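# Turn odd knobs in each row to match

## Task

The knob box has rows of knobs (A1–A4, B1–B4 and so on), and in every row at least three knobs already point to one common mark. Find any knob whose mark differs from its row's majority and rotate it to that mark. Every other knob must still point at the mark it started on when the job ends.

## Robot and tools

Robot: two FANUC CRX-5iA arms, left_arm and right_arm, each ending in a parallel two-finger gripper. Calibrated bases in the scene frame: left_arm at (-0.065, +0.448, 0) m, right_arm at (+0.003, -0.484, 0) m, each yawed very slightly (quat_wxyz about (1, 0, 0, -0.02)). A two-camera stand is fixed behind the arms.

Frame: every reported pose, velocity and target uses the scene frame. Its origin sits at table-top height halfway between the nominal bases; +z is up, +x points out over the table, and left_arm is on the +y side (arm names do not match image sides). Reported positions may be off by a few centimetres, more at long reach.

Gripper: end_effector_position is the point between the finger pads; the fingertips extend 17.5 mm further along the gripper's +z (the finger direction). Fingers open and close along the gripper's x axis. A camera block juts about 10 cm toward the gripper's -y and rotates with it.

The 18-number row (used by execute_actions and move): numbers 1–9 are left_arm dx, dy, dz, rx, ry, rz, then left_gripper position, force_limit, speed; numbers 10–18 are the same nine for right_arm. All lie in [-1, 1] and all 18 are required even if one arm stays still. dx..rz are offsets, not poses: they are measured along scene axes from that arm's Hand target at the start of the action or move, and the arm rotates about its Hand target position. Scale: 1.0 = 0.6 m for dx, dy, dz and 180 degrees for rx, ry, rz, which together form a single rotation vector (e.g. rz alone turns about vertical). Sending the same offset again moves further. Six zeros means stay at (or re-request) the current Hand target.
Gripper numbers are absolute commands: position +1 = fully open (50 mm), about -0.65 = pads meet, -1 = close until blocked (use this to grip). force_limit: -1 ≈ 20 N, 0 ≈ 102 N, +1 ≈ 185 N per pad (actual may be ~15 N higher). speed: -1 = 20 mm/s, 0 = 85, +1 = 150. Both start at +1. To leave a gripper unchanged, resend its previous three numbers; 0 is a real command. A new force_limit or speed takes effect only with a position change of at least 0.01.

Tools:
- execute_actions(actions, cameras): actions is a list of actions; each action is a list of up to 15 rows (one per 1/30 s step); a shorter action repeats its last row to fill 15 steps. Every row in an action is counted from that action's start pose. Returns robot state; images only if actions is empty or cameras names them (["all"], a list of names, or [] for none).
- move(target, speed, blend, blocking, cameras): target is one 18-number row or a list of up to 15 rows, all offsets from the same starting Hand targets. Both arms follow straight paths that finish together (0.5 s minimum, cut off at 10 s). speed is m/s, 0.002 to 1, default 0.25 (rotation up to twice that in rad/s); one value or one per target. blend in metres rounds corners in a list (0 = stop at each). blocking=false returns early while the move continues. Paths ignore obstacles and the other arm. Result adds a move: line: done, off_target, moving, held or fault, plus limits=paced (pose clipped) or limits=held (steps withheld). done means at rest within 3 mm and 2 degrees; it says nothing about contact.
- wait(seconds 0–10): let the scene run holding commands.
- stop(): brake a running move; fingers keep moving.
- zoom_image(camera, region=[x0, y0, x1, y1]) in pixels, at most 504 x 504, from the newest image of that camera.
- read_manual(section="licences"): licence texts only.
- finished_scene(scene): ends the scene, irreversibly; call nothing after it in that reply.

Cameras: cam_head_left, cam_head_right, cam_high, cam_low, cam_left_wrist, cam_right_wrist, all 896x504. Calibration (K, distortion, T_world_to_cam) is supplied for projecting points; fixed cameras may be off by a couple of degrees and millimetres, and wrist images can lag while the arm moves.

Controller behaviour: each step the commanded pose is clipped to within 70 mm and 16 degrees of the measured pose. Hand target in a result is the last commanded (clipped) pose; the gripper often rests short of it, and only a new command (even zeros) asks for it again; if still short, send the difference. A blocked arm keeps pushing until commanded back past its gripper. A clearance check withholds commands that bring the arms too close (finger-to-finger excepted) but does not guarantee no contact.

Result lines: object_status 0 = moving, 1 = blocked while opening, 2 = blocked while closing (a grip), 3 = reached position or pads met. position_measured counts give opening ≈ (250 − counts) × 0.202 mm. Flange force is the outside force on the gripper in its own axes, noisy, worse during acceleration or near singular poses; "no reading" means no estimate. Joint velocities "within noise" means the arm is still. Tool commands shows current gripper commands.

Things to avoid: a contact torque at a joint's limit (150 N m waist, shoulder, elbow; 37.6 N m forearm roll, wrist pitch, wrist roll) or 150 N net outside force stops that arm for 10 s. Arms are stiff, so aiming even slightly past a firm surface can fault; approach slowly and stop short. Overheating from holding loads, stretched poses or pushing at unreachable targets brakes an arm for 30–60 s (watch for MOTOR HOT). Any contact or gripping between the two arms can fail the job. Do not slam into the knob box or table, knock over or drop anything, or leave anything off the table. For knobs: centre the open fingers over the knob, lower gently, grip with -1 and confirm object_status 2, rotate with rz only, release, lift clear, and avoid bumping neighbouring knobs.

Each tool is called after "Emit:" by a JSON object that holds its "name" and its "arguments", one argument or row to a line.

## Session

Emit:
{"name": "execute_actions", "arguments": {
  "actions": [],
  "cameras": ["cam_high", "cam_head_left"]
}}

Scene clock: 0.00 s.
left_arm: end_effector_position=(+0.1790, -0.1054, +0.1641) position_measured=3 object_status=3 end_effector_quat_wxyz=(+0.142, +0.535, +0.596, -0.582) | right_arm: end_effector_position=(+0.1883, -0.6763, +0.1324) position_measured=3 object_status=3 end_effector_quat_wxyz=(-0.124, +0.753, +0.563, +0.318)
Joint positions: left_arm=[-0.595 0.394 -0.662 1.549 -1.253 -0.432] | right_arm=[-1.03 -0.049 -0.411 -0.595 -1.589 0.884]
Joint velocities: within noise
Flange force (N): no reading
Hand target: left_arm +0.1790, -0.1054, +0.1641; +0.142, +0.535, +0.596, -0.582 | right_arm +0.1883, -0.6763, +0.1324; -0.124, +0.753, +0.563, +0.318
Tool commands: left_gripper/position=+1.0 left_gripper/force_limit=+1.0 left_gripper/speed=+1.0 right_gripper/position=+1.0 right_gripper/force_limit=+1.0 right_gripper/speed=+1.0
Images, in order (width x height): cam_head_left 896x504, cam_high 896x504.

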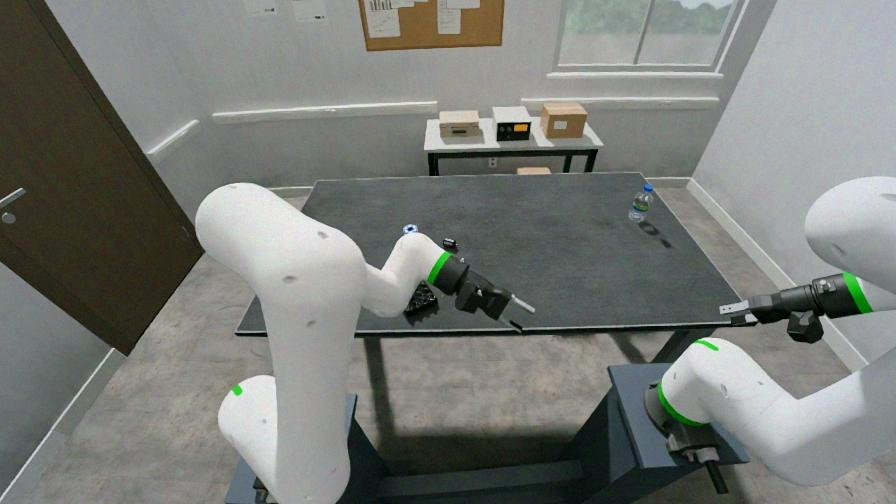

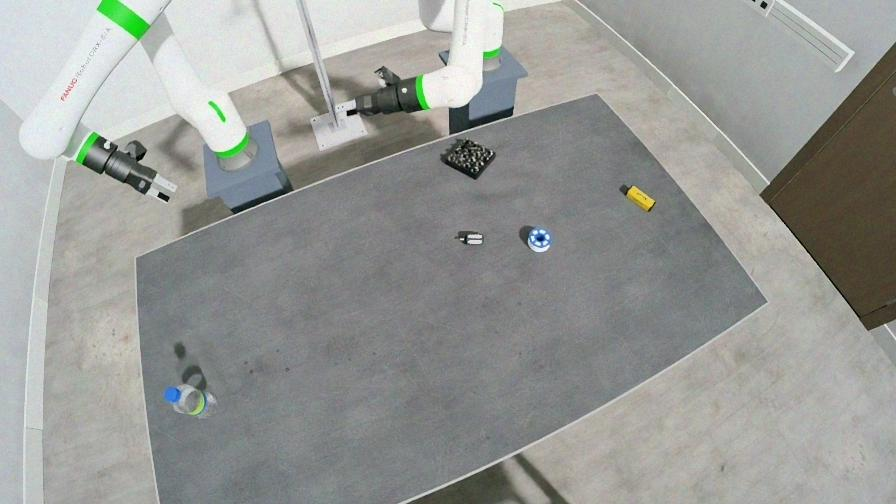

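Emit:
{"name": "zoom_image", "arguments": {
  "camera": "cam_high",
  "region": [425, 120, 515, 195]
}}

Scaled by 5.600 from the camera's 896x504 image, which has a finer 1280x720 frame.

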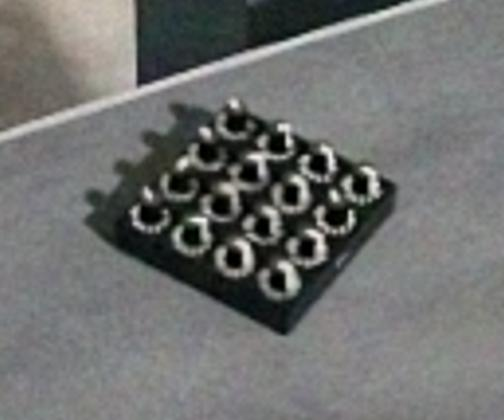

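Emit:
{"name": "move", "arguments": {
  "target": [
    [0.22,0.3,0.12,0.3,-0.079,0.096,-0.1,-0.6,-0.6,0,0,0,0,0,0,1,1,1],
    [0.372,0.53,0.0198,0.398,-0.105,0.128,-0.1,-0.6,-0.6,0,0,0,0,0,0,1,1,1]
  ],
  "speed": 0.8,
  "blend": [0.06,0],
  "cameras": ["cam_left_wrist"]
}}

Emit:
{"name": "zoom_image", "arguments": {
  "camera": "cam_left_wrist",
  "region": [340, 10, 590, 260]
}}

Scene clock: 14.73 s.
left_arm: end_effector_position=(+0.4022, +0.2126, +0.1760) position_measured=167 object_status=3 end_effector_quat_wxyz=(+0.001, +0.476, +0.879, -0.001) | right_arm: end_effector_position=(+0.1883, -0.6763, +0.1324) position_measured=3 object_status=3 end_effector_quat_wxyz=(-0.124, +0.753, +0.563, +0.318)
Joint positions: left_arm=[-0.176 0.215 -0.009 0.002 -1.347 0.792] | right_arm=[-1.03 -0.049 -0.411 -0.595 -1.589 0.884]
Flange force (N): left_arm=[-1.5 2.6 -0.7] | right_arm=[1.2 3.1 -2.5]
Hand target: left_arm +0.4022, +0.2126, +0.1760; +0.001, +0.476, +0.879, -0.001 | right_arm +0.1883, -0.6763, +0.1324; -0.124, +0.753, +0.563, +0.318
Off the commanded pose: left_arm 0.000 m, 0 deg | right_arm 0.000 m, 0 deg.
move: done; limits=paced
camera_calibration:
cam_left_wrist: T_world_to_cam=[[-0.548162, 0.836356, -0.00522841, 0.0546416], [0.789581, 0.519546, 0.32655, -0.463451], [0.275828, 0.174874, -0.945166, 0.151994], [0, 0, 0, 1]] pos_world=[0.35396, 0.168504, 0.295285]
Images, in order (width x height): cam_left_wrist 896x504.

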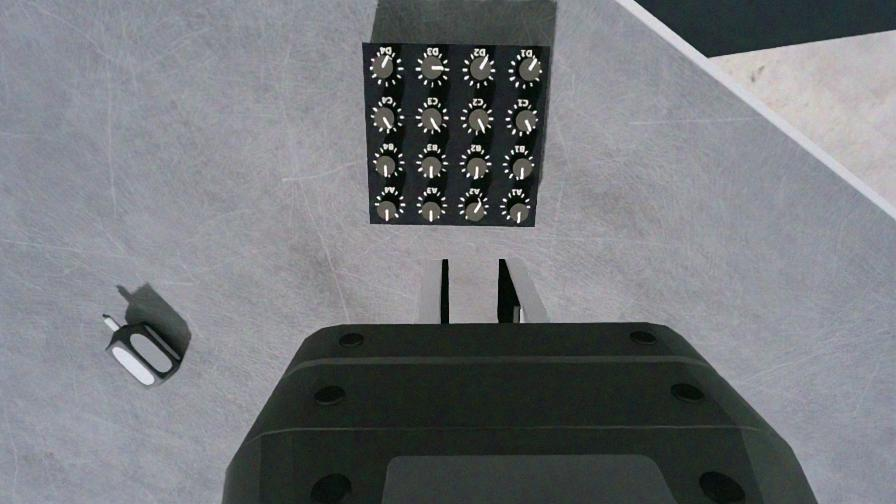

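Scaled by 2.016 from the camera's 896x504 image, which has a finer 1280x720 frame.

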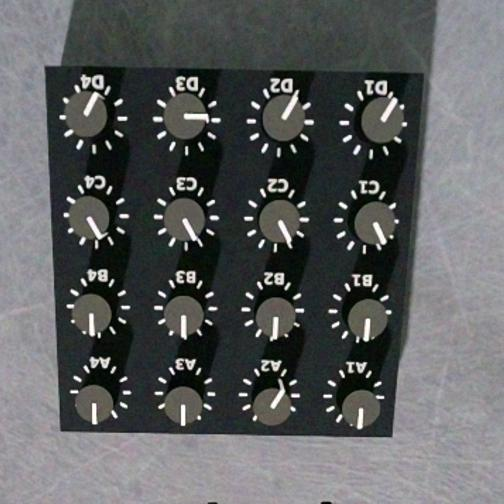

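Emit:
{"name": "move", "arguments": {
  "target": [
    [-0.0013,0.0149,-0.152,0,0,0,-0.1,-0.6,-0.6,0,0,0,0,0,0,1,1,1],
    [-0.0013,0.0149,-0.2167,0,0,0,-1,-0.6,-0.6,0,0,0,0,0,0,1,1,1],
    [-0.0013,0.0149,-0.2167,0,0,-0.833,-0.1,-0.6,-0.6,0,0,0,0,0,0,1,1,1],
    [-0.0013,0.0149,-0.162,0,0,-0.833,-0.1,-0.6,-0.6,0,0,0,0,0,0,1,1,1],
    [-0.0915,-0.0945,-0.162,0,0,-0.5,-0.1,-0.6,-0.6,0,0,0,0,0,0,1,1,1],
    [-0.0915,-0.0945,-0.2167,0,0,-0.5,-1,-0.6,-0.6,0,0,0,0,0,0,1,1,1],
    [-0.0915,-0.0945,-0.2167,0,0,-0.167,-0.1,-0.6,-0.6,0,0,0,0,0,0,1,1,1],
    [-0.0915,-0.0945,-0.162,0,0,-0.167,-0.1,-0.6,-0.6,0,0,0,0,0,0,1,1,1],
    [0,0,0,0,0,0,-0.1,-0.6,-0.6,0,0,0,0,0,0,1,1,1]
  ],
  "speed": [0.5,0.3,1,0.4,0.8,0.3,1,0.4,0.6],
  "blend": [0.015,0,0,0.01,0.01,0,0,0.015,0],
  "cameras": ["cam_left_wrist"]
}}

Emit:
{"name": "zoom_image", "arguments": {
  "camera": "cam_left_wrist",
  "region": [340, 10, 590, 260]
}}

Scene clock: 37.70 s.
left_arm: end_effector_position=(+0.4022, +0.2126, +0.1760) position_measured=167 object_status=3 end_effector_quat_wxyz=(+0.001, +0.476, +0.879, -0.001) | right_arm: end_effector_position=(+0.1883, -0.6763, +0.1324) position_measured=3 object_status=3 end_effector_quat_wxyz=(-0.124, +0.753, +0.563, +0.318)
Joint positions: left_arm=[-0.176 0.215 -0.009 0.002 -1.347 0.792] | right_arm=[-1.03 -0.049 -0.411 -0.595 -1.589 0.884]
Flange force (N): left_arm=[-2.5 2.9 -0.9] | right_arm=[1.5 3.3 -1.7]
Hand target: left_arm +0.4022, +0.2126, +0.1760; +0.001, +0.476, +0.879, -0.001 | right_arm +0.1883, -0.6763, +0.1324; -0.124, +0.753, +0.563, +0.318
Off the commanded pose: left_arm 0.000 m, 0 deg | right_arm 0.000 m, 0 deg.
move: done; limits=paced
camera_calibration:
cam_left_wrist: T_world_to_cam=[[-0.548185, 0.836341, -0.00514966, 0.0546295], [0.789566, 0.519537, 0.326599, -0.463459], [0.275823, 0.174971, -0.945149, 0.151974], [0, 0, 0, 1]] pos_world=[0.35396, 0.168504, 0.295284]
Images, in order (width x height): cam_left_wrist 896x504.

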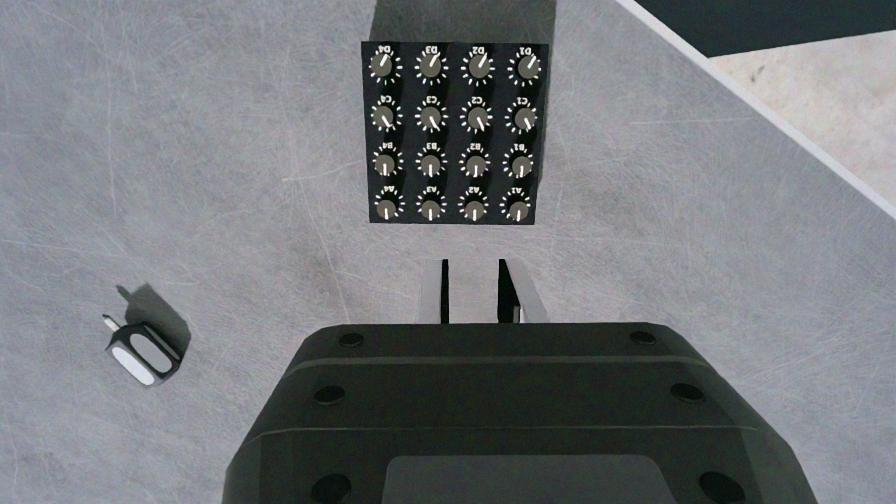

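Scaled by 2.016 from the camera's 896x504 image, which has a finer 1280x720 frame.

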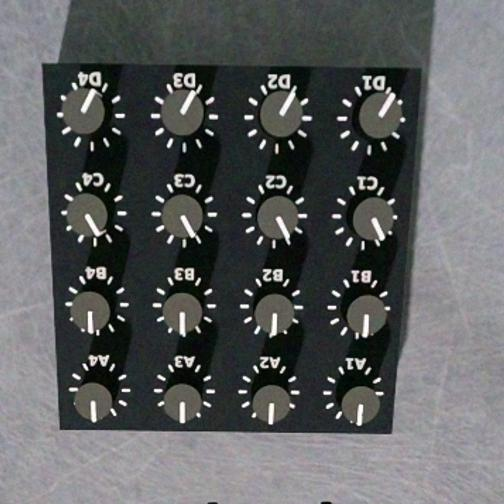

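All four rows now match.

Emit:
{"name": "finished_scene", "arguments": {
  "scene": 2
}}

The scene is finished: the task was done.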